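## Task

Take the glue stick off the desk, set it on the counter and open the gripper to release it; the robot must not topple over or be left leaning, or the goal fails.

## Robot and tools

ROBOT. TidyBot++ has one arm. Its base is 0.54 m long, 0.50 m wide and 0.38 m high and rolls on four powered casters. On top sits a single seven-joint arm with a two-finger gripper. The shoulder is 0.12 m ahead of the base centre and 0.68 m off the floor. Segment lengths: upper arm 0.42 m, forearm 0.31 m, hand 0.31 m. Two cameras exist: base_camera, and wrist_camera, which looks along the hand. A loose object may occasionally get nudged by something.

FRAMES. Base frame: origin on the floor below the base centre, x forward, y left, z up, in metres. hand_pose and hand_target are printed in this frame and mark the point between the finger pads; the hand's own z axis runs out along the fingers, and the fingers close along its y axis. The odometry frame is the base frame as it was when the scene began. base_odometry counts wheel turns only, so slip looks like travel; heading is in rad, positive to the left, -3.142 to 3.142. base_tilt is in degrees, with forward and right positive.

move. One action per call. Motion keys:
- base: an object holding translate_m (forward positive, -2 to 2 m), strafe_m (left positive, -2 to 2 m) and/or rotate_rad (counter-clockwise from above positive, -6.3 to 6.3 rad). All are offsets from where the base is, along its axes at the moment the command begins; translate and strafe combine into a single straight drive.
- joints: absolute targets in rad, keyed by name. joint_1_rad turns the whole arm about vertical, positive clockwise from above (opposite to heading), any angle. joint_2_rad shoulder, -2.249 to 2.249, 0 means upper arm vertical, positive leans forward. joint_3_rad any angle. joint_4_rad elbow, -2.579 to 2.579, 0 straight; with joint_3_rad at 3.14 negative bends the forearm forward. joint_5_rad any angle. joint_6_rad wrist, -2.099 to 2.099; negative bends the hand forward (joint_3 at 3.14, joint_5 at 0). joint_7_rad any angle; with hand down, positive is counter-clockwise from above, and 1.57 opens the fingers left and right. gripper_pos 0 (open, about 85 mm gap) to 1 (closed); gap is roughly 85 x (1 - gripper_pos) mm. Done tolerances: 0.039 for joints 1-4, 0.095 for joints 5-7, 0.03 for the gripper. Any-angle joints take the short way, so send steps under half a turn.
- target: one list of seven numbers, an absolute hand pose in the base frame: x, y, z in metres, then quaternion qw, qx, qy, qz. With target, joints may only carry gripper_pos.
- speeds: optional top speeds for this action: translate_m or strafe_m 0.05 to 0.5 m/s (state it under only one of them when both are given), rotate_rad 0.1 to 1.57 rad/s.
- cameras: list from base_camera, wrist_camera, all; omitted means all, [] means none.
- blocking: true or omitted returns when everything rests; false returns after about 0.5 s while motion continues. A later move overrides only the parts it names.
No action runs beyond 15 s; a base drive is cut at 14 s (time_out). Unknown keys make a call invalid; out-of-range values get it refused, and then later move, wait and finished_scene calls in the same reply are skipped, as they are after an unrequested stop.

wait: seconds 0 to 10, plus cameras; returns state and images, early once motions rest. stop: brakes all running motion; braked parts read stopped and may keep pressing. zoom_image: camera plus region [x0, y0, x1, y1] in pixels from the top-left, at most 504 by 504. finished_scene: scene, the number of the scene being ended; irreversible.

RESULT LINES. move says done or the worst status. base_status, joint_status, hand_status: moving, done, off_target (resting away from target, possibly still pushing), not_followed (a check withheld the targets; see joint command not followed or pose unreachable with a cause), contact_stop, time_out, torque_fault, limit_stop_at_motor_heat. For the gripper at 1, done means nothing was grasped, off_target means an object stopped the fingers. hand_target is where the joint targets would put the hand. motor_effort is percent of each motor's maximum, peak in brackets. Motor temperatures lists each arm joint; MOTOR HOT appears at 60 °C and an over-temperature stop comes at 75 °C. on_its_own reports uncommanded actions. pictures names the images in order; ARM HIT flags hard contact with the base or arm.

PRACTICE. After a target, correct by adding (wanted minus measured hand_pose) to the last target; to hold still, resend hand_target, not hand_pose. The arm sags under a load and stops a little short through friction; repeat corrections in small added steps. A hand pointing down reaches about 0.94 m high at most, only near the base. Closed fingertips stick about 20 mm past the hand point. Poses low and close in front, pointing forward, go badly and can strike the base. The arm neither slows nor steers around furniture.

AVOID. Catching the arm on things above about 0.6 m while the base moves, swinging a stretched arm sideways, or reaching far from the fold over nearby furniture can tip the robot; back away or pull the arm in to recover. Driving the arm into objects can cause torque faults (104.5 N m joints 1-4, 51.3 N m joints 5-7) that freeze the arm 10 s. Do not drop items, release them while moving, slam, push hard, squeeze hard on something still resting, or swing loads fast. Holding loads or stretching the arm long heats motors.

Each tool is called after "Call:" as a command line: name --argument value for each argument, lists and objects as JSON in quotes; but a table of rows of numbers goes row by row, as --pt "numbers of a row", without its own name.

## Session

Call:
move --joints '{"joint_2_rad": -0.4, "joint_4_rad": -1.9, "joint_6_rad": -0.4}'

Scene clock: 1.90 s.
Motor temperatures (°C): [23 29 27 23 36 32 37]
move: done
base_odometry: x=+0.000 y=+0.000 heading=+0.000
base_tilt: forward=-0.5 right=+0.3
base_status: not commanded
joint_positions: joint_1_rad=+0.034 joint_2_rad=-0.371 joint_3_rad=+3.098 joint_4_rad=-1.909 joint_5_rad=-0.030 joint_6_rad=-0.459 joint_7_rad=+1.599 gripper_pos=+0.000
joint_status: all done
motor_effort: joint_1_rad=+1(1) joint_2_rad=-9(9) joint_3_rad=+0(0) joint_4_rad=+22(22) joint_5_rad=+0(0) joint_6_rad=+9(9) joint_7_rad=+0(1)
hand_pose: x=+0.5635 y=+0.0127 z=+0.9551 quat_wxyz=(+0.000, +0.841, +0.011, +0.541) (m; base frame)
hand_target: x=+0.5629 y=+0.0129 z=+0.9905 quat_wxyz=(+0.001, +0.813, +0.011, +0.582) (m; base frame)
hand_status: not commanded
pictures: base_camera, wrist_camera
Images, in order (width x height): base_camera 644x364, wrist_camera 644x476.

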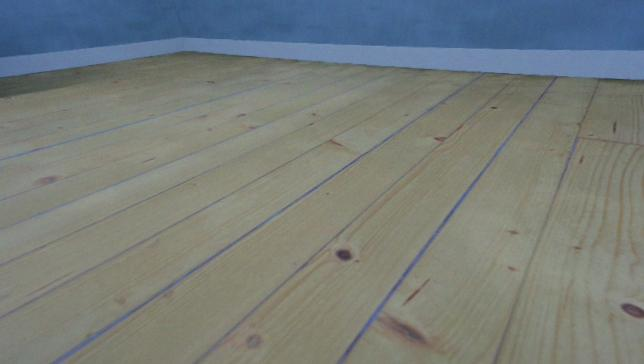

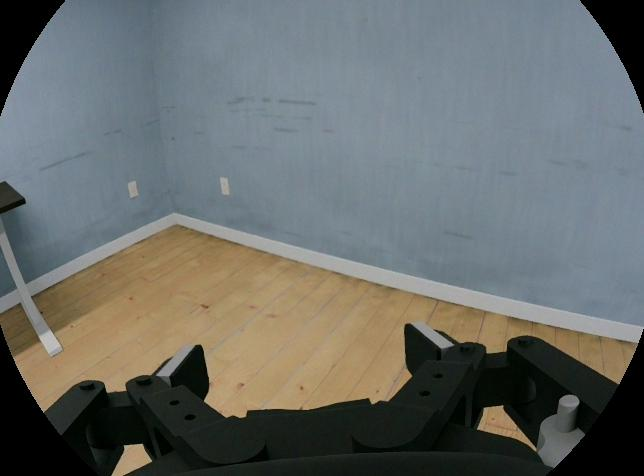

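Call:
move --base '{"rotate_rad": 1.0}'

Call:
move --base '{"rotate_rad": 1.57}' --cameras '["wrist_camera"]'

Call:
move --base '{"rotate_rad": 1.57}' --cameras '["wrist_camera"]'

Scene clock: 3.93 s.
Motor temperatures (°C): [23 29 27 23 36 32 37]
move: done
base_odometry: x=+0.000 y=+0.000 heading=+1.000
base_tilt: forward=-0.5 right=+0.3
base_status: done
joint_positions: joint_1_rad=+0.033 joint_2_rad=-0.371 joint_3_rad=+3.095 joint_4_rad=-1.909 joint_5_rad=-0.030 joint_6_rad=-0.453 joint_7_rad=+1.599 gripper_pos=+0.000
joint_status: not commanded
motor_effort: joint_1_rad=+0(2) joint_2_rad=-8(10) joint_3_rad=+0(2) joint_4_rad=+22(23) joint_5_rad=+0(1) joint_6_rad=+8(9) joint_7_rad=+0(1)
hand_pose: x=+0.5642 y=+0.0144 z=+0.9568 quat_wxyz=(-0.001, +0.839, +0.013, +0.544) (m; base frame)
hand_target: x=+0.5629 y=+0.0129 z=+0.9905 quat_wxyz=(+0.001, +0.813, +0.011, +0.582) (m; base frame)
hand_status: not commanded
pictures: base_camera, wrist_camera
Images, in order (width x height): base_camera 644x364, wrist_camera 644x476.

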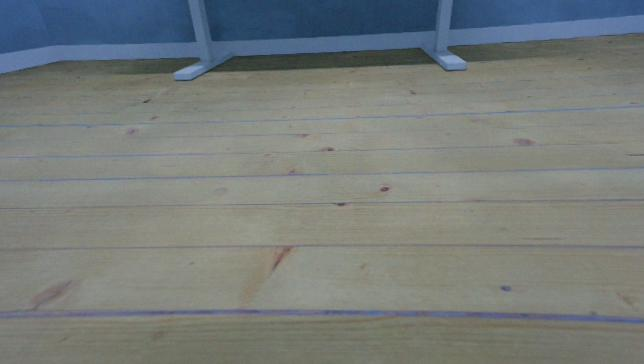

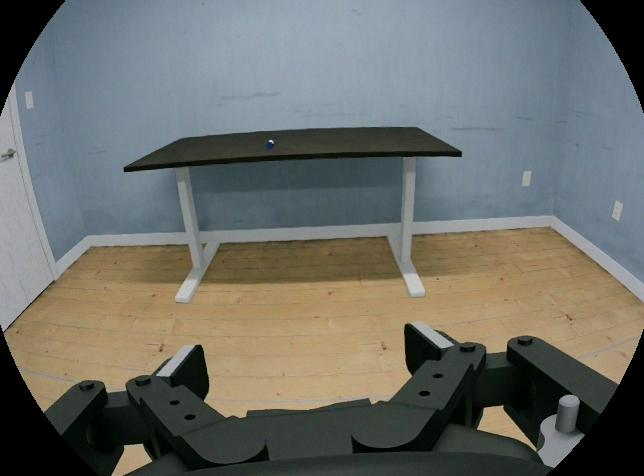

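Scene clock: 6.23 s.
Motor temperatures (°C): [23 29 27 23 36 32 37]
move: done
base_odometry: x=+0.000 y=+0.000 heading=+2.569
base_tilt: forward=-0.5 right=+0.3
base_status: done
joint_positions: joint_1_rad=+0.033 joint_2_rad=-0.371 joint_3_rad=+3.095 joint_4_rad=-1.909 joint_5_rad=-0.030 joint_6_rad=-0.452 joint_7_rad=+1.599 gripper_pos=+0.000
joint_status: not commanded
motor_effort: joint_1_rad=+0(2) joint_2_rad=-8(11) joint_3_rad=+0(2) joint_4_rad=+22(22) joint_5_rad=+0(1) joint_6_rad=+9(9) joint_7_rad=+0(1)
hand_pose: x=+0.5643 y=+0.0149 z=+0.9571 quat_wxyz=(-0.001, +0.839, +0.013, +0.544) (m; base frame)
hand_target: x=+0.5629 y=+0.0129 z=+0.9905 quat_wxyz=(+0.001, +0.813, +0.011, +0.582) (m; base frame)
hand_status: not commanded
pictures: wrist_camera
Images, in order (width x height): wrist_camera 644x476.

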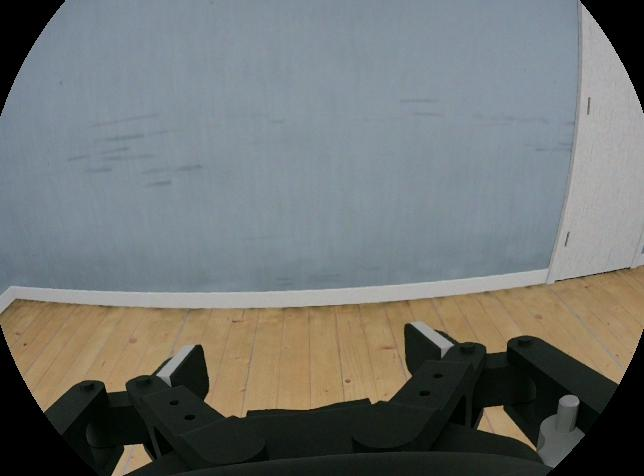

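Scene clock: 8.53 s.
Motor temperatures (°C): [23 29 27 23 36 32 37]
move: done
base_odometry: x=+0.000 y=+0.000 heading=-2.144
base_tilt: forward=-0.5 right=+0.3
base_status: done
joint_positions: joint_1_rad=+0.033 joint_2_rad=-0.371 joint_3_rad=+3.094 joint_4_rad=-1.909 joint_5_rad=-0.030 joint_6_rad=-0.452 joint_7_rad=+1.599 gripper_pos=+0.000
joint_status: not commanded
motor_effort: joint_1_rad=+0(2) joint_2_rad=-8(11) joint_3_rad=+0(2) joint_4_rad=+22(23) joint_5_rad=+0(1) joint_6_rad=+9(9) joint_7_rad=+0(1)
hand_pose: x=+0.5643 y=+0.0151 z=+0.9572 quat_wxyz=(-0.001, +0.839, +0.014, +0.545) (m; base frame)
hand_target: x=+0.5629 y=+0.0129 z=+0.9905 quat_wxyz=(+0.001, +0.813, +0.011, +0.582) (m; base frame)
hand_status: not commanded
pictures: wrist_camera
Images, in order (width x height): wrist_camera 644x476.

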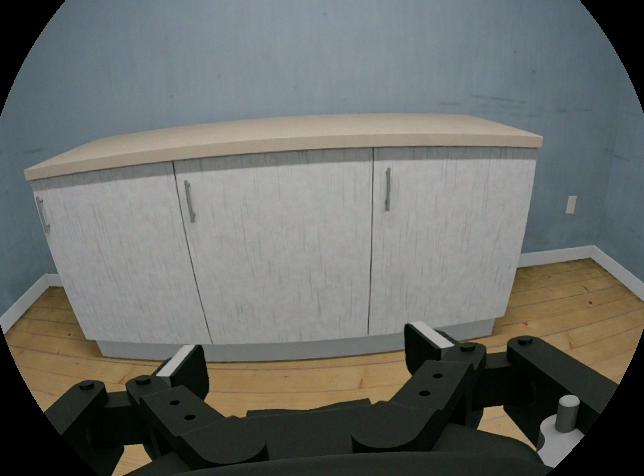

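Call:
move --base '{"rotate_rad": -3.139}' --cameras '[]'

Call:
move --base '{"translate_m": 1.2, "strafe_m": 0.13}'

Call:
zoom_image --camera "wrist_camera" --region '[220, 150, 420, 350]'

Scene clock: 12.13 s.
Motor temperatures (°C): [23 29 27 23 36 32 37]
move: done
base_odometry: x=+0.000 y=+0.000 heading=+1.000
base_tilt: forward=-0.5 right=+0.3
base_status: done
joint_positions: joint_1_rad=+0.033 joint_2_rad=-0.371 joint_3_rad=+3.096 joint_4_rad=-1.909 joint_5_rad=-0.030 joint_6_rad=-0.451 joint_7_rad=+1.599 gripper_pos=+0.000
joint_status: not commanded
motor_effort: joint_1_rad=+0(2) joint_2_rad=-7(11) joint_3_rad=+0(2) joint_4_rad=+22(23) joint_5_rad=+0(1) joint_6_rad=+9(9) joint_7_rad=+0(1)
hand_pose: x=+0.5644 y=+0.0142 z=+0.9573 quat_wxyz=(-0.001, +0.839, +0.013, +0.545) (m; base frame)
hand_target: x=+0.5629 y=+0.0129 z=+0.9905 quat_wxyz=(+0.001, +0.813, +0.011, +0.582) (m; base frame)
hand_status: not commanded
pictures: none
No camera images: "cameras" was empty.

Scene clock: 15.67 s.
Motor temperatures (°C): [23 29 27 23 36 32 37]
move: done
base_odometry: x=+0.539 y=+1.080 heading=+1.000
base_tilt: forward=-0.5 right=+0.3
base_status: done
joint_positions: joint_1_rad=+0.033 joint_2_rad=-0.383 joint_3_rad=+3.096 joint_4_rad=-1.909 joint_5_rad=-0.030 joint_6_rad=-0.450 joint_7_rad=+1.599 gripper_pos=+0.000
joint_status: not commanded
motor_effort: joint_1_rad=+0(1) joint_2_rad=-9(12) joint_3_rad=+0(1) joint_4_rad=+22(23) joint_5_rad=+0(1) joint_6_rad=+9(9) joint_7_rad=+0(1)
hand_pose: x=+0.5612 y=+0.0144 z=+0.9632 quat_wxyz=(+0.000, +0.835, +0.013, +0.550) (m; base frame)
hand_target: x=+0.5629 y=+0.0129 z=+0.9905 quat_wxyz=(+0.001, +0.813, +0.011, +0.582) (m; base frame)
hand_status: not commanded
pictures: base_camera, wrist_camera
Images, in order (width x height): base_camera 644x364, wrist_camera 644x476.

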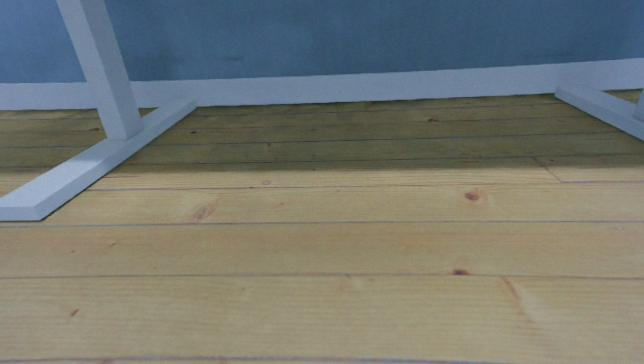

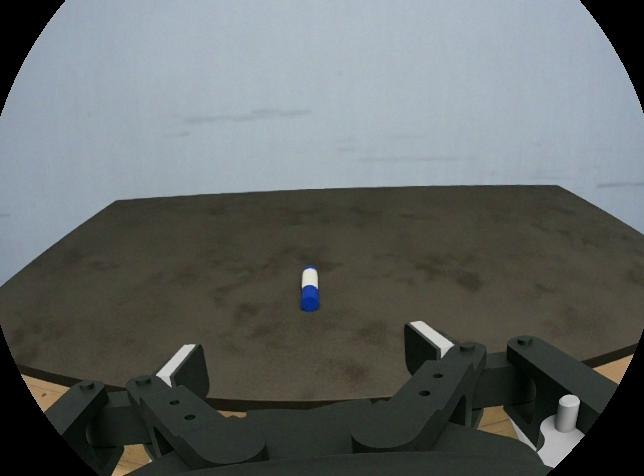

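Scaled by 2.520.

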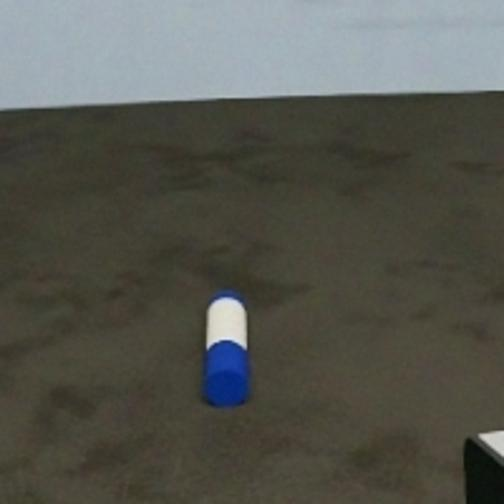

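Call:
move --target '[0.50, 0.02, 0.93, 0, 0.9848, 0, 0.1736]' --base '{"translate_m": 0.27}' --speeds '{"translate_m": 0.3}'

Scene clock: 18.23 s.
Motor temperatures (°C): [23 29 27 23 36 32 37]
move: done
base_odometry: x=+0.685 y=+1.308 heading=+1.000
base_tilt: forward=-0.5 right=+0.3
base_status: done
joint_positions: joint_1_rad=-0.037 joint_2_rad=-0.054 joint_3_rad=+3.113 joint_4_rad=-1.227 joint_5_rad=-0.018 joint_6_rad=-1.548 joint_7_rad=+1.545 gripper_pos=+0.000
joint_status: not commanded
motor_effort: joint_1_rad=+0(1) joint_2_rad=-16(20) joint_3_rad=-1(1) joint_4_rad=+18(24) joint_5_rad=+0(1) joint_6_rad=+4(10) joint_7_rad=+0(1)
hand_pose: x=+0.5116 y=+0.0330 z=+0.9394 quat_wxyz=(-0.018, +0.978, +0.021, +0.208) (m; base frame)
hand_target: x=+0.5000 y=+0.0200 z=+0.9300 quat_wxyz=(+0.000, +0.985, +0.000, +0.174) (m; base frame)
hand_status: done (0.020 m and 5.1 deg from the pose sent, 0.070 m and 46.8 deg at the start)
pictures: base_camera, wrist_camera
Images, in order (width x height): base_camera 644x364, wrist_camera 644x476.

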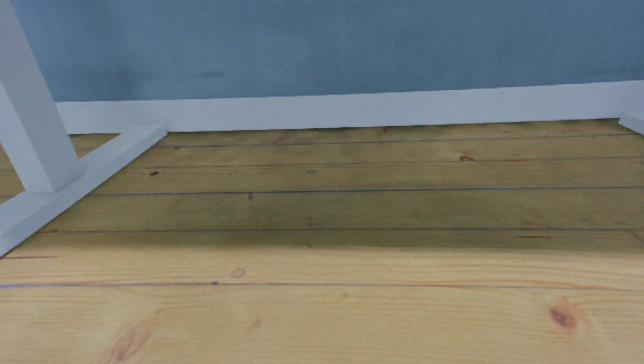

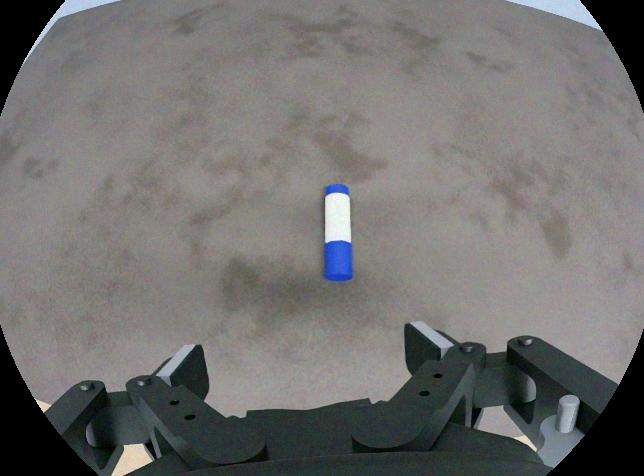

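Call:
move --target '[0.63, -0.005, 0.84, 0.01, 0.9998, 0, 0.01]' --cameras '["wrist_camera"]'

Scene clock: 20.33 s.
Motor temperatures (°C): [23 29 27 23 36 32 37]
move: done
base_odometry: x=+0.685 y=+1.308 heading=+1.000
base_tilt: forward=-0.5 right=+0.3
base_status: not commanded
joint_positions: joint_1_rad=-0.035 joint_2_rad=+0.513 joint_3_rad=+3.178 joint_4_rad=-0.735 joint_5_rad=-0.018 joint_6_rad=-1.822 joint_7_rad=+1.559 gripper_pos=+0.000
joint_status: not commanded
motor_effort: joint_1_rad=+0(1) joint_2_rad=-36(39) joint_3_rad=-1(1) joint_4_rad=+17(18) joint_5_rad=+0(1) joint_6_rad=+2(5) joint_7_rad=+0(1)
hand_pose: x=+0.6461 y=+0.0112 z=+0.8375 quat_wxyz=(+0.000, +0.999, -0.001, +0.036) (m; base frame)
hand_target: x=+0.6300 y=-0.0050 z=+0.8400 quat_wxyz=(+0.010, +1.000, +0.000, +0.010) (m; base frame)
hand_status: done (0.023 m and 3.2 deg from the pose sent, 0.159 m and 23.2 deg at the start)
pictures: wrist_camera
Images, in order (width x height): wrist_camera 644x476.

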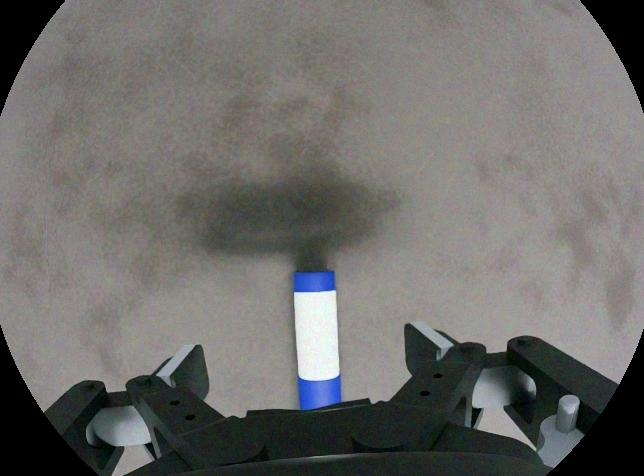

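Call:
move --target '[0.622, -0.008, 0.803, 0.01, 0.9998, 0, 0.01]' --cameras '["wrist_camera"]'

Scene clock: 21.90 s.
Motor temperatures (°C): [23 29 27 23 36 32 37]
move: off_target
base_odometry: x=+0.685 y=+1.308 heading=+1.000
base_tilt: forward=-0.5 right=+0.3
base_status: not commanded
joint_positions: joint_1_rad=-0.032 joint_2_rad=+0.500 joint_3_rad=+3.178 joint_4_rad=-0.913 joint_5_rad=-0.018 joint_6_rad=-1.781 joint_7_rad=+1.559 gripper_pos=+0.000
joint_status: not commanded
motor_effort: joint_1_rad=+0(1) joint_2_rad=-37(38) joint_3_rad=-1(1) joint_4_rad=+17(18) joint_5_rad=+0(1) joint_6_rad=+1(2) joint_7_rad=+0(1)
hand_pose: x=+0.6154 y=+0.0087 z=+0.7896 quat_wxyz=(+0.000, +1.000, -0.004, -0.026) (m; base frame)
hand_target: x=+0.6220 y=-0.0080 z=+0.8030 quat_wxyz=(+0.010, +1.000, +0.000, +0.010) (m; base frame)
hand_status: off_target (0.022 m and 4.3 deg from the pose sent, 0.046 m and 3.2 deg at the start)
pictures: wrist_camera
Images, in order (width x height): wrist_camera 644x476.

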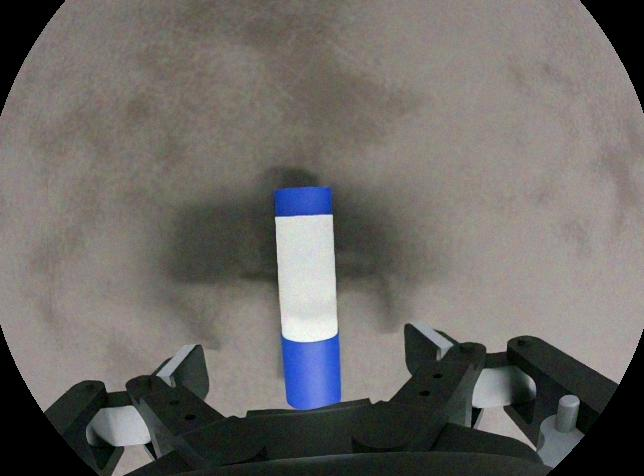

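Call:
move --target '[0.637, -0.008, 0.797, 0.01, 0.9993, 0, 0.036]' --cameras '["wrist_camera"]'

Scene clock: 22.67 s.
Motor temperatures (°C): [23 29 27 23 36 32 37]
move: done
base_odometry: x=+0.685 y=+1.308 heading=+1.000
base_tilt: forward=-0.5 right=+0.3
base_status: not commanded
joint_positions: joint_1_rad=-0.032 joint_2_rad=+0.491 joint_3_rad=+3.178 joint_4_rad=-0.945 joint_5_rad=-0.018 joint_6_rad=-1.704 joint_7_rad=+1.559 gripper_pos=+0.000
joint_status: not commanded
motor_effort: joint_1_rad=+0(1) joint_2_rad=-35(38) joint_3_rad=-1(1) joint_4_rad=+17(18) joint_5_rad=+0(1) joint_6_rad=+1(1) joint_7_rad=+0(1)
hand_pose: x=+0.6298 y=+0.0086 z=+0.7835 quat_wxyz=(+0.000, +1.000, -0.005, +0.001) (m; base frame)
hand_target: x=+0.6370 y=-0.0080 z=+0.7970 quat_wxyz=(+0.010, +0.999, +0.000, +0.036) (m; base frame)
hand_status: done (0.023 m and 4.2 deg from the pose sent, 0.028 m and 7.2 deg at the start)
pictures: wrist_camera
Images, in order (width x height): wrist_camera 644x476.

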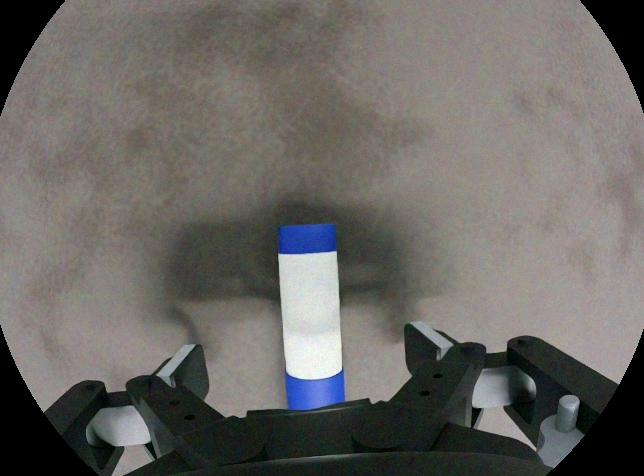

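Call:
move --joints '{"gripper_pos": 0.6}' --cameras '["wrist_camera"]'

Scene clock: 23.60 s.
Motor temperatures (°C): [23 29 27 23 36 32 37]
move: done
base_odometry: x=+0.685 y=+1.308 heading=+1.000
base_tilt: forward=-0.5 right=+0.3
base_status: not commanded
joint_positions: joint_1_rad=-0.032 joint_2_rad=+0.491 joint_3_rad=+3.178 joint_4_rad=-0.945 joint_5_rad=-0.018 joint_6_rad=-1.704 joint_7_rad=+1.559 gripper_pos=+0.600
joint_status: all done
motor_effort: joint_1_rad=+0(1) joint_2_rad=-37(37) joint_3_rad=-1(1) joint_4_rad=+17(17) joint_5_rad=+0(1) joint_6_rad=+1(1) joint_7_rad=+0(1)
hand_pose: x=+0.6298 y=+0.0086 z=+0.7835 quat_wxyz=(+0.000, +1.000, -0.005, +0.001) (m; base frame)
hand_target: x=+0.6370 y=-0.0080 z=+0.7970 quat_wxyz=(+0.010, +0.999, +0.000, +0.036) (m; base frame)
hand_status: not commanded
pictures: wrist_camera
Images, in order (width x height): wrist_camera 644x476.

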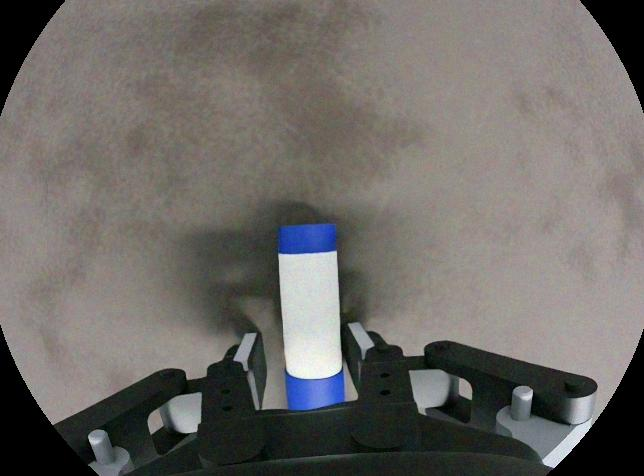

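Call:
move --target '[0.637, -0.014, 0.789, 0.01, 0.9993, 0, 0.036]' --cameras '["wrist_camera"]'

Call:
move --joints '{"gripper_pos": 0.85}' --cameras '["wrist_camera"]'

Scene clock: 24.40 s.
Motor temperatures (°C): [23 29 27 23 36 32 37]
move: done
base_odometry: x=+0.685 y=+1.308 heading=+1.000
base_tilt: forward=-0.5 right=+0.3
base_status: not commanded
joint_positions: joint_1_rad=-0.022 joint_2_rad=+0.477 joint_3_rad=+3.178 joint_4_rad=-0.969 joint_5_rad=-0.018 joint_6_rad=-1.680 joint_7_rad=+1.570 gripper_pos=+0.600
joint_status: not commanded
motor_effort: joint_1_rad=+1(2) joint_2_rad=-33(36) joint_3_rad=-1(1) joint_4_rad=+16(17) joint_5_rad=+0(1) joint_6_rad=+1(1) joint_7_rad=+0(1)
hand_pose: x=+0.6295 y=+0.0037 z=+0.7833 quat_wxyz=(-0.001, +1.000, -0.004, +0.008) (m; base frame)
hand_target: x=+0.6370 y=-0.0140 z=+0.7890 quat_wxyz=(+0.010, +0.999, +0.000, +0.036) (m; base frame)
hand_status: done (0.020 m and 3.5 deg from the pose sent, 0.024 m and 4.2 deg at the start)
pictures: wrist_camera
Images, in order (width x height): wrist_camera 644x476.

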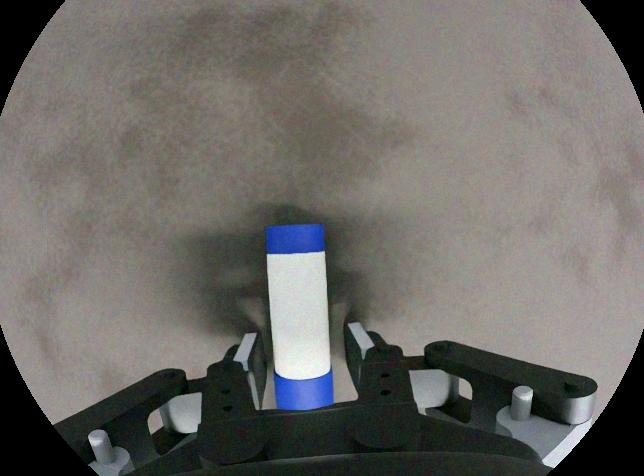

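Scene clock: 25.07 s.
Motor temperatures (°C): [23 29 27 23 36 32 37]
move: off_target
base_odometry: x=+0.685 y=+1.308 heading=+1.000
base_tilt: forward=-0.5 right=+0.3
base_status: not commanded
joint_positions: joint_1_rad=-0.019 joint_2_rad=+0.475 joint_3_rad=+3.178 joint_4_rad=-0.969 joint_5_rad=-0.018 joint_6_rad=-1.680 joint_7_rad=+1.570 gripper_pos=+0.777
joint_status: gripper_pos off_target (ended at +0.777, target +0.850)
motor_effort: joint_1_rad=+1(1) joint_2_rad=-33(35) joint_3_rad=-1(1) joint_4_rad=+16(16) joint_5_rad=+0(1) joint_6_rad=+1(1) joint_7_rad=+0(1)
hand_pose: x=+0.6293 y=+0.0017 z=+0.7846 quat_wxyz=(-0.001, +1.000, -0.006, +0.009) (m; base frame)
hand_target: x=+0.6370 y=-0.0140 z=+0.7890 quat_wxyz=(+0.010, +0.999, +0.000, +0.036) (m; base frame)
hand_status: not commanded
pictures: wrist_camera
Images, in order (width x height): wrist_camera 644x476.

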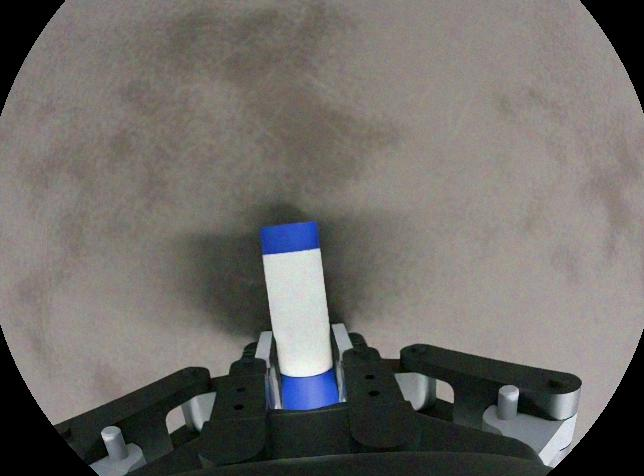

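Call:
move --joints '{"gripper_pos": 0.95}' --cameras '[]'

Call:
move --target '[0.57, -0.014, 0.93, 0.01, 0.9993, 0, 0.03]' --cameras '["wrist_camera"]'

Call:
move --base '{"translate_m": -0.6}' --cameras '["wrist_camera"]'

Call:
move --base '{"rotate_rad": -3.141}' --joints '{"joint_1_rad": 0.0, "joint_2_rad": -0.2, "joint_4_rad": -1.1, "joint_6_rad": -1.6, "joint_7_rad": 1.57}' --cameras '["wrist_camera"]'

Call:
move --base '{"translate_m": 1.6}'

Scene clock: 25.87 s.
Motor temperatures (°C): [23 29 27 23 36 32 37]
move: off_target
base_odometry: x=+0.685 y=+1.308 heading=+1.000
base_tilt: forward=-0.5 right=+0.3
base_status: not commanded
joint_positions: joint_1_rad=-0.019 joint_2_rad=+0.475 joint_3_rad=+3.178 joint_4_rad=-0.969 joint_5_rad=-0.018 joint_6_rad=-1.680 joint_7_rad=+1.570 gripper_pos=+0.777
joint_status: gripper_pos off_target (ended at +0.777, target +0.950)
motor_effort: joint_1_rad=+1(1) joint_2_rad=-33(34) joint_3_rad=-1(1) joint_4_rad=+16(16) joint_5_rad=+0(0) joint_6_rad=+1(1) joint_7_rad=+0(1)
hand_pose: x=+0.6293 y=+0.0017 z=+0.7846 quat_wxyz=(-0.001, +1.000, -0.006, +0.009) (m; base frame)
hand_target: x=+0.6370 y=-0.0140 z=+0.7890 quat_wxyz=(+0.010, +0.999, +0.000, +0.036) (m; base frame)
hand_status: not commanded
pictures: none
No camera images: "cameras" was empty.

Scene clock: 27.47 s.
Motor temperatures (°C): [23 29 27 23 36 32 37]
move: done
base_odometry: x=+0.685 y=+1.308 heading=+1.000
base_tilt: forward=-0.5 right=+0.3
base_status: not commanded
joint_positions: joint_1_rad=-0.016 joint_2_rad=+0.448 joint_3_rad=+3.183 joint_4_rad=-0.580 joint_5_rad=-0.018 joint_6_rad=-2.033 joint_7_rad=+1.580 gripper_pos=+0.777
joint_status: not commanded
motor_effort: joint_1_rad=+0(1) joint_2_rad=-32(38) joint_3_rad=-1(1) joint_4_rad=+15(19) joint_5_rad=+0(0) joint_6_rad=+2(2) joint_7_rad=+0(1)
hand_pose: x=+0.5959 y=+0.0003 z=+0.9131 quat_wxyz=(+0.002, +0.999, -0.001, +0.041) (m; base frame)
hand_target: x=+0.5700 y=-0.0140 z=+0.9300 quat_wxyz=(+0.010, +0.999, +0.000, +0.030) (m; base frame)
hand_status: done (0.034 m and 1.6 deg from the pose sent, 0.158 m and 2.7 deg at the start)
pictures: wrist_camera
Images, in order (width x height): wrist_camera 644x476.

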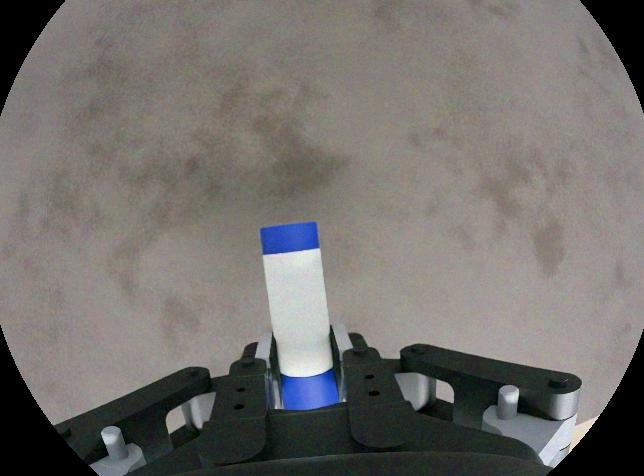

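Scene clock: 30.00 s.
Motor temperatures (°C): [23 29 27 23 36 32 37]
move: done
base_odometry: x=+0.360 y=+0.803 heading=+1.000
base_tilt: forward=-0.5 right=+0.3
base_status: done
joint_positions: joint_1_rad=-0.011 joint_2_rad=+0.430 joint_3_rad=+3.185 joint_4_rad=-0.578 joint_5_rad=-0.018 joint_6_rad=-2.044 joint_7_rad=+1.581 gripper_pos=+0.777
joint_status: not commanded
motor_effort: joint_1_rad=+0(4) joint_2_rad=-32(39) joint_3_rad=-1(3) joint_4_rad=+16(17) joint_5_rad=+0(1) joint_6_rad=+2(3) joint_7_rad=+0(1)
hand_pose: x=+0.5885 y=-0.0027 z=+0.9220 quat_wxyz=(+0.002, +0.999, -0.004, +0.045) (m; base frame)
hand_target: x=+0.5700 y=-0.0140 z=+0.9300 quat_wxyz=(+0.010, +0.999, +0.000, +0.030) (m; base frame)
hand_status: not commanded
pictures: wrist_camera
Images, in order (width x height): wrist_camera 644x476.

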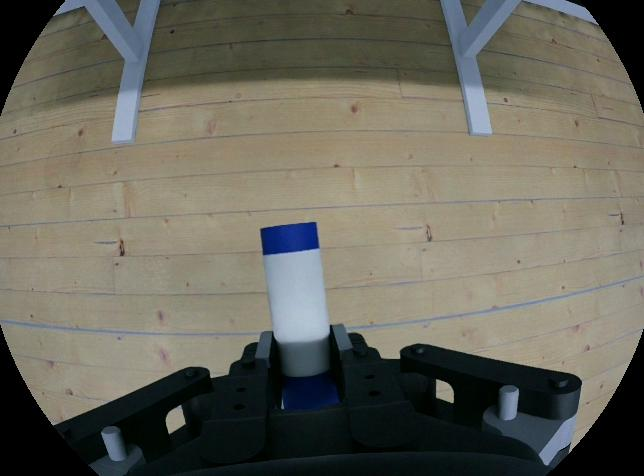

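Scene clock: 33.30 s.
Motor temperatures (°C): [23 29 27 23 36 32 37]
move: done
base_odometry: x=+0.360 y=+0.803 heading=-2.140
base_tilt: forward=-0.5 right=+0.3
base_status: done
joint_positions: joint_1_rad=-0.008 joint_2_rad=-0.166 joint_3_rad=+3.193 joint_4_rad=-1.080 joint_5_rad=-0.018 joint_6_rad=-1.656 joint_7_rad=+1.581 gripper_pos=+0.777
joint_status: all done
motor_effort: joint_1_rad=+1(3) joint_2_rad=-11(35) joint_3_rad=-1(2) joint_4_rad=+17(18) joint_5_rad=+0(1) joint_6_rad=+6(6) joint_7_rad=+0(1)
hand_pose: x=+0.4672 y=-0.0108 z=+1.0273 quat_wxyz=(-0.005, +0.959, -0.014, +0.283) (m; base frame)
hand_target: x=+0.4682 y=-0.0196 z=+1.0402 quat_wxyz=(+0.000, +0.949, -0.027, +0.315) (m; base frame)
hand_status: not commanded
pictures: wrist_camera
Images, in order (width x height): wrist_camera 644x476.

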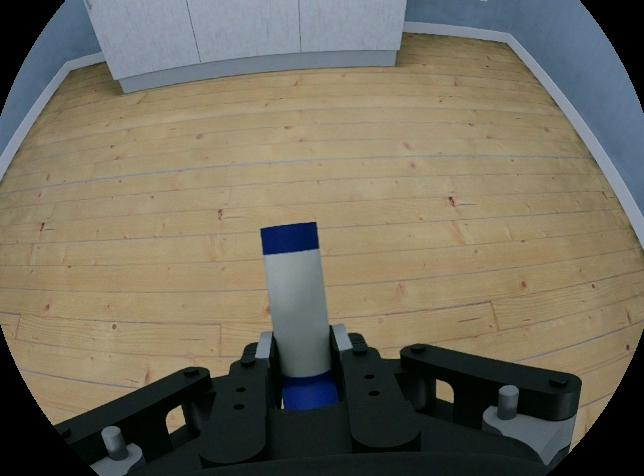

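Scene clock: 37.40 s.
Motor temperatures (°C): [23 29 27 23 36 32 37]
move: done
base_odometry: x=-0.502 y=-0.545 heading=-2.141
base_tilt: forward=-0.5 right=+0.3
base_status: done
joint_positions: joint_1_rad=-0.008 joint_2_rad=-0.187 joint_3_rad=+3.193 joint_4_rad=-1.082 joint_5_rad=-0.018 joint_6_rad=-1.653 joint_7_rad=+1.581 gripper_pos=+0.777
joint_status: not commanded
motor_effort: joint_1_rad=+0(1) joint_2_rad=-9(15) joint_3_rad=-1(1) joint_4_rad=+17(18) joint_5_rad=+0(1) joint_6_rad=+6(7) joint_7_rad=-1(1)
hand_pose: x=+0.4608 y=-0.0109 z=+1.0340 quat_wxyz=(-0.005, +0.956, -0.014, +0.293) (m; base frame)
hand_target: x=+0.4682 y=-0.0196 z=+1.0402 quat_wxyz=(+0.000, +0.949, -0.027, +0.315) (m; base frame)
hand_status: not commanded
pictures: base_camera, wrist_camera
Images, in order (width x height): base_camera 644x364, wrist_camera 644x476.

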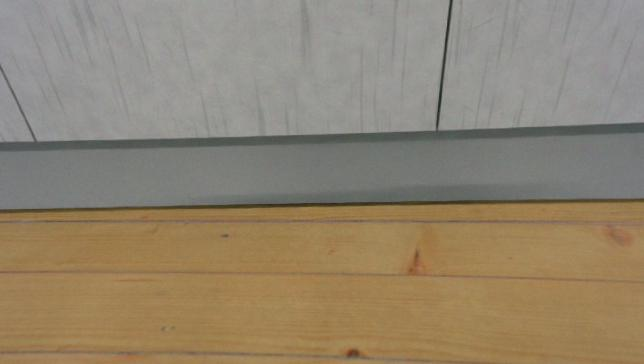

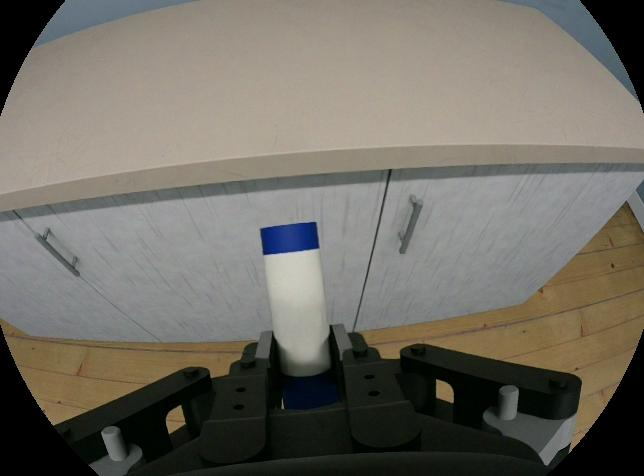

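Call:
move --base '{"translate_m": 0.31}' --speeds '{"translate_m": 0.3}' --cameras '[]'

Call:
move --target '[0.53, 0, 0.97, 0, 0.992, 0, 0.125]' --cameras '["wrist_camera"]'

Call:
move --target '[0.54, 0, 0.93, 0, 0.9998, 0, 0.02]' --cameras '["wrist_camera"]'

Scene clock: 39.47 s.
Motor temperatures (°C): [23 29 27 23 36 32 37]
move: done
base_odometry: x=-0.670 y=-0.806 heading=-2.142
base_tilt: forward=-0.5 right=+0.3
base_status: done
joint_positions: joint_1_rad=-0.008 joint_2_rad=-0.191 joint_3_rad=+3.193 joint_4_rad=-1.083 joint_5_rad=-0.018 joint_6_rad=-1.651 joint_7_rad=+1.581 gripper_pos=+0.777
joint_status: not commanded
motor_effort: joint_1_rad=+0(1) joint_2_rad=-10(15) joint_3_rad=+0(1) joint_4_rad=+17(18) joint_5_rad=+0(1) joint_6_rad=+6(7) joint_7_rad=+0(1)
hand_pose: x=+0.4596 y=-0.0109 z=+1.0353 quat_wxyz=(-0.005, +0.955, -0.014, +0.295) (m; base frame)
hand_target: x=+0.4682 y=-0.0196 z=+1.0402 quat_wxyz=(+0.000, +0.949, -0.027, +0.315) (m; base frame)
hand_status: not commanded
pictures: none
No camera images: "cameras" was empty.

Scene clock: 41.27 s.
Motor temperatures (°C): [23 29 27 23 36 32 37]
move: done
base_odometry: x=-0.670 y=-0.806 heading=-2.142
base_tilt: forward=-0.5 right=+0.3
base_status: not commanded
joint_positions: joint_1_rad=-0.009 joint_2_rad=+0.172 joint_3_rad=+3.193 joint_4_rad=-0.822 joint_5_rad=-0.018 joint_6_rad=-1.847 joint_7_rad=+1.581 gripper_pos=+0.777
joint_status: not commanded
motor_effort: joint_1_rad=+0(1) joint_2_rad=-24(27) joint_3_rad=-1(1) joint_4_rad=+16(17) joint_5_rad=+0(0) joint_6_rad=+4(7) joint_7_rad=+0(1)
hand_pose: x=+0.5471 y=-0.0086 z=+0.9705 quat_wxyz=(+0.000, +0.989, -0.011, +0.150) (m; base frame)
hand_target: x=+0.5300 y=+0.0000 z=+0.9700 quat_wxyz=(+0.000, +0.992, +0.000, +0.125) (m; base frame)
hand_status: done (0.019 m and 3.2 deg from the pose sent, 0.097 m and 20.0 deg at the start)
pictures: wrist_camera
Images, in order (width x height): wrist_camera 644x476.

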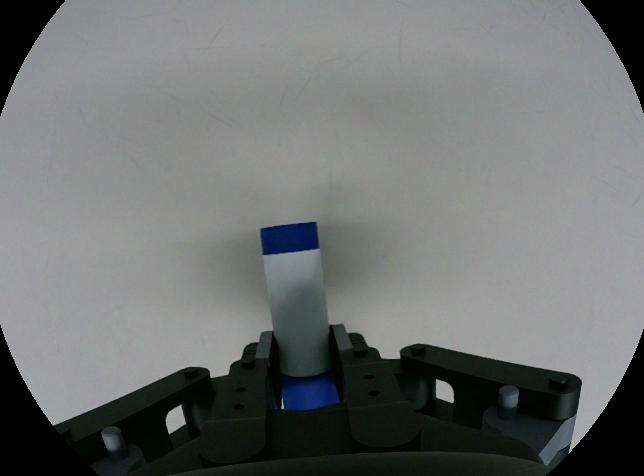

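Scene clock: 42.47 s.
Motor temperatures (°C): [23 29 27 23 36 32 37]
move: done
base_odometry: x=-0.670 y=-0.806 heading=-2.142
base_tilt: forward=-0.5 right=+0.3
base_status: not commanded
joint_positions: joint_1_rad=-0.009 joint_2_rad=+0.329 joint_3_rad=+3.193 joint_4_rad=-0.704 joint_5_rad=-0.018 joint_6_rad=-2.007 joint_7_rad=+1.581 gripper_pos=+0.777
joint_status: not commanded
motor_effort: joint_1_rad=+0(1) joint_2_rad=-30(32) joint_3_rad=-1(2) joint_4_rad=+15(16) joint_5_rad=-1(1) joint_6_rad=+2(4) joint_7_rad=+0(1)
hand_pose: x=+0.5570 y=-0.0069 z=+0.9312 quat_wxyz=(+0.002, +0.999, -0.010, +0.051) (m; base frame)
hand_target: x=+0.5400 y=+0.0000 z=+0.9300 quat_wxyz=(+0.000, +1.000, +0.000, +0.020) (m; base frame)
hand_status: done (0.018 m and 3.7 deg from the pose sent, 0.042 m and 15.0 deg at the start)
pictures: wrist_camera
Images, in order (width x height): wrist_camera 644x476.

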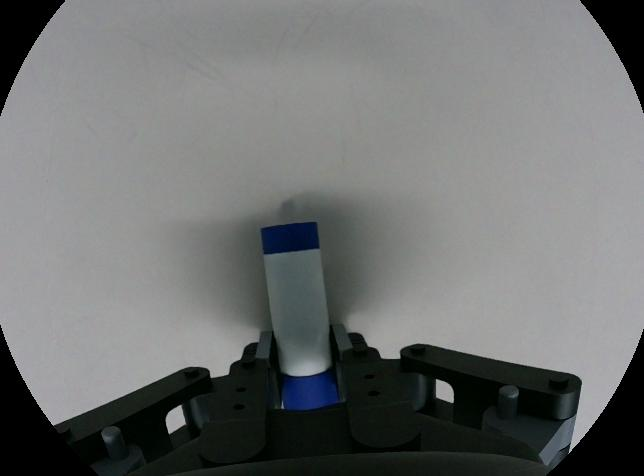

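Call:
move --target '[0.55, 0, 0.925, 0, 0.9998, 0, -0.02]' --cameras '["wrist_camera"]'

Call:
move --target '[0.56, 0, 0.917, 0, 0.9998, 0, -0.02]' --cameras '["wrist_camera"]'

Scene clock: 43.73 s.
Motor temperatures (°C): [23 29 27 23 36 32 37]
move: off_target
base_odometry: x=-0.670 y=-0.806 heading=-2.142
base_tilt: forward=-0.5 right=+0.3
base_status: not commanded
joint_positions: joint_1_rad=-0.009 joint_2_rad=+0.432 joint_3_rad=+3.193 joint_4_rad=-0.544 joint_5_rad=-0.018 joint_6_rad=-2.049 joint_7_rad=+1.581 gripper_pos=+0.777
joint_status: not commanded
motor_effort: joint_1_rad=+0(1) joint_2_rad=-31(33) joint_3_rad=-1(1) joint_4_rad=+15(16) joint_5_rad=+0(1) joint_6_rad=+2(3) joint_7_rad=+0(1)
hand_pose: x=+0.5922 y=-0.0063 z=+0.9309 quat_wxyz=(+0.004, +0.998, -0.009, +0.059) (m; base frame)
hand_target: x=+0.5782 y=-0.0004 z=+0.9251 quat_wxyz=(+0.001, +1.000, +0.000, +0.025) (m; base frame)
hand_status: off_target (0.043 m and 9.1 deg from the pose sent, 0.012 m and 8.2 deg at the start; a joint's target at an end of its range on 24 of 24 steps)
pictures: wrist_camera
Images, in order (width x height): wrist_camera 644x476.

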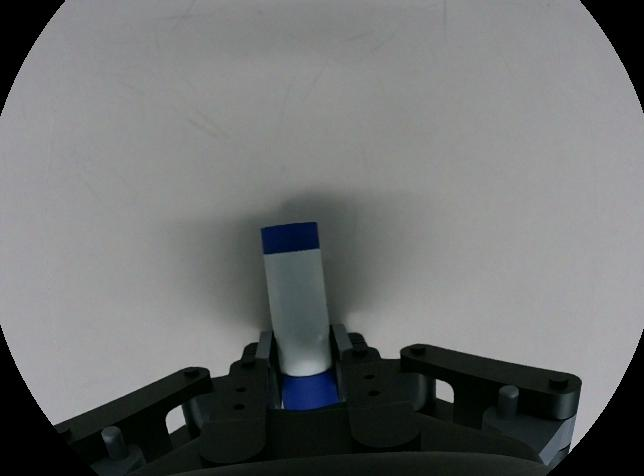

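Scene clock: 44.60 s.
Motor temperatures (°C): [23 29 27 23 36 32 37]
move: off_target
base_odometry: x=-0.670 y=-0.806 heading=-2.142
base_tilt: forward=-0.5 right=+0.3
base_status: not commanded
joint_positions: joint_1_rad=-0.009 joint_2_rad=+0.438 joint_3_rad=+3.193 joint_4_rad=-0.535 joint_5_rad=-0.018 joint_6_rad=-2.053 joint_7_rad=+1.581 gripper_pos=+0.777
joint_status: not commanded
motor_effort: joint_1_rad=+0(1) joint_2_rad=-30(32) joint_3_rad=-1(1) joint_4_rad=+14(15) joint_5_rad=+0(1) joint_6_rad=+3(3) joint_7_rad=+0(1)
hand_pose: x=+0.5937 y=-0.0062 z=+0.9306 quat_wxyz=(+0.004, +0.998, -0.009, +0.058) (m; base frame)
hand_target: x=+0.5826 y=-0.0003 z=+0.9169 quat_wxyz=(+0.001, +1.000, +0.000, +0.016) (m; base frame)
hand_status: off_target (0.037 m and 9.0 deg from the pose sent, 0.036 m and 9.1 deg at the start; a joint's target at an end of its range on 9 of 9 steps)
pictures: wrist_camera
Images, in order (width x height): wrist_camera 644x476.

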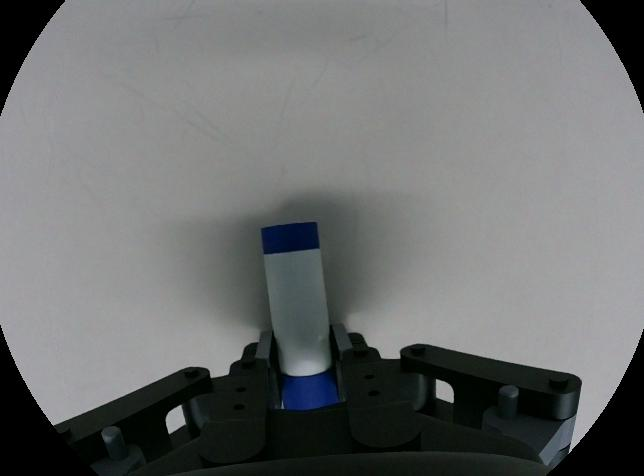

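Call:
move --target '[0.53, 0, 0.955, 0, 0.998, 0, 0.06]' --cameras '[]'

Call:
move --joints '{"joint_2_rad": 0.29, "joint_4_rad": -0.72, "joint_6_rad": -2.095}' --cameras '["wrist_camera"]'

Scene clock: 46.23 s.
Motor temperatures (°C): [23 29 27 23 36 32 37]
move: done
base_odometry: x=-0.670 y=-0.806 heading=-2.142
base_tilt: forward=-0.5 right=+0.3
base_status: not commanded
joint_positions: joint_1_rad=-0.009 joint_2_rad=+0.301 joint_3_rad=+3.193 joint_4_rad=-0.678 joint_5_rad=-0.018 joint_6_rad=-2.053 joint_7_rad=+1.581 gripper_pos=+0.777
joint_status: not commanded
motor_effort: joint_1_rad=+0(1) joint_2_rad=-28(32) joint_3_rad=-1(1) joint_4_rad=+15(16) joint_5_rad=+0(1) joint_6_rad=+2(3) joint_7_rad=+0(1)
hand_pose: x=+0.5393 y=-0.0065 z=+0.9493 quat_wxyz=(+0.001, +0.998, -0.010, +0.055) (m; base frame)
hand_target: x=+0.5300 y=+0.0000 z=+0.9550 quat_wxyz=(+0.000, +0.998, +0.000, +0.060) (m; base frame)
hand_status: done (0.013 m and 1.3 deg from the pose sent, 0.069 m and 1.1 deg at the start)
pictures: none
No camera images: "cameras" was empty.

Scene clock: 46.87 s.
Motor temperatures (°C): [23 29 27 23 36 32 37]
move: done
base_odometry: x=-0.670 y=-0.806 heading=-2.142
base_tilt: forward=-0.5 right=+0.3
base_status: not commanded
joint_positions: joint_1_rad=-0.009 joint_2_rad=+0.301 joint_3_rad=+3.193 joint_4_rad=-0.702 joint_5_rad=-0.018 joint_6_rad=-2.067 joint_7_rad=+1.581 gripper_pos=+0.777
joint_status: all done
motor_effort: joint_1_rad=+0(1) joint_2_rad=-27(29) joint_3_rad=-1(1) joint_4_rad=+15(16) joint_5_rad=+0(0) joint_6_rad=+2(2) joint_7_rad=-1(1)
hand_pose: x=+0.5315 y=-0.0064 z=+0.9419 quat_wxyz=(+0.001, +0.999, -0.010, +0.036) (m; base frame)
hand_target: x=+0.5174 y=+0.0003 z=+0.9410 quat_wxyz=(+0.000, +1.000, +0.000, +0.018) (m; base frame)
hand_status: not commanded
pictures: wrist_camera
Images, in order (width x height): wrist_camera 644x476.

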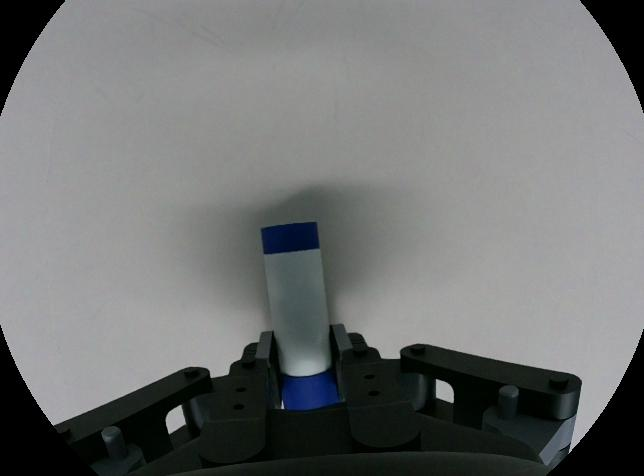

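Now lower: j4 more negative.

Call:
move --joints '{"joint_2_rad": 0.29, "joint_4_rad": -0.765, "joint_6_rad": -2.095}' --cameras '["wrist_camera"]'

Call:
move --joints '{"joint_2_rad": 0.295, "joint_4_rad": -0.79, "joint_6_rad": -2.085}' --cameras '["wrist_camera"]'

Scene clock: 47.70 s.
Motor temperatures (°C): [23 29 27 23 36 32 37]
move: done
base_odometry: x=-0.670 y=-0.806 heading=-2.142
base_tilt: forward=-0.5 right=+0.3
base_status: not commanded
joint_positions: joint_1_rad=-0.009 joint_2_rad=+0.301 joint_3_rad=+3.193 joint_4_rad=-0.748 joint_5_rad=-0.018 joint_6_rad=-2.067 joint_7_rad=+1.581 gripper_pos=+0.777
joint_status: all done
motor_effort: joint_1_rad=+0(1) joint_2_rad=-26(29) joint_3_rad=-1(1) joint_4_rad=+15(16) joint_5_rad=+0(1) joint_6_rad=+1(2) joint_7_rad=+0(1)
hand_pose: x=+0.5247 y=-0.0063 z=+0.9289 quat_wxyz=(+0.000, +1.000, -0.011, +0.013) (m; base frame)
hand_target: x=+0.5107 y=+0.0003 z=+0.9287 quat_wxyz=(-0.001, +1.000, +0.000, -0.004) (m; base frame)
hand_status: not commanded
pictures: wrist_camera
Images, in order (width x height): wrist_camera 644x476.

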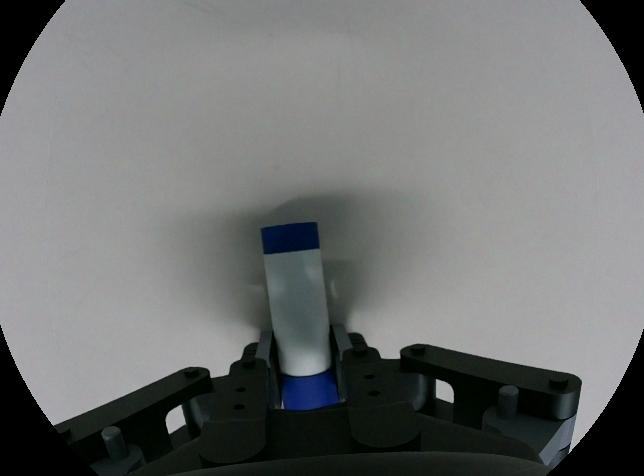

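Scene clock: 48.30 s.
Motor temperatures (°C): [23 29 27 23 36 32 37]
move: off_target
base_odometry: x=-0.670 y=-0.806 heading=-2.142
base_tilt: forward=-0.5 right=+0.3
base_status: not commanded
joint_positions: joint_1_rad=-0.009 joint_2_rad=+0.301 joint_3_rad=+3.193 joint_4_rad=-0.749 joint_5_rad=-0.018 joint_6_rad=-2.067 joint_7_rad=+1.581 gripper_pos=+0.777
joint_status: joint_4_rad off_target (ended at -0.749, target -0.790); the others done
motor_effort: joint_1_rad=+0(1) joint_2_rad=-25(27) joint_3_rad=-1(1) joint_4_rad=+11(15) joint_5_rad=+0(0) joint_6_rad=-1(2) joint_7_rad=+0(1)
hand_pose: x=+0.5245 y=-0.0063 z=+0.9287 quat_wxyz=(+0.000, +1.000, -0.011, +0.012) (m; base frame)
hand_target: x=+0.5110 y=+0.0002 z=+0.9199 quat_wxyz=(-0.001, +1.000, -0.001, -0.014) (m; base frame)
hand_status: not commanded
pictures: wrist_camera
Images, in order (width x height): wrist_camera 644x476.

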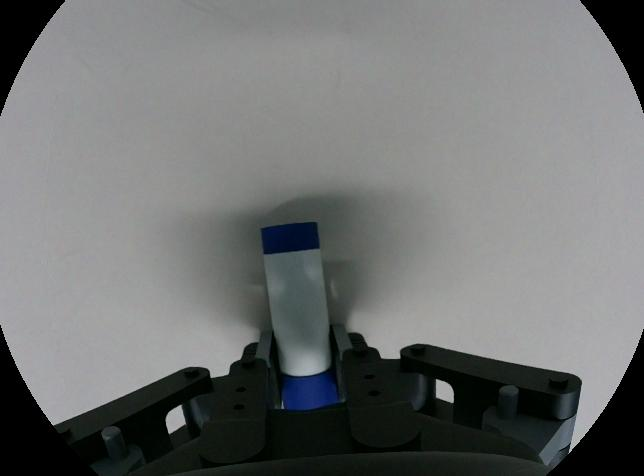

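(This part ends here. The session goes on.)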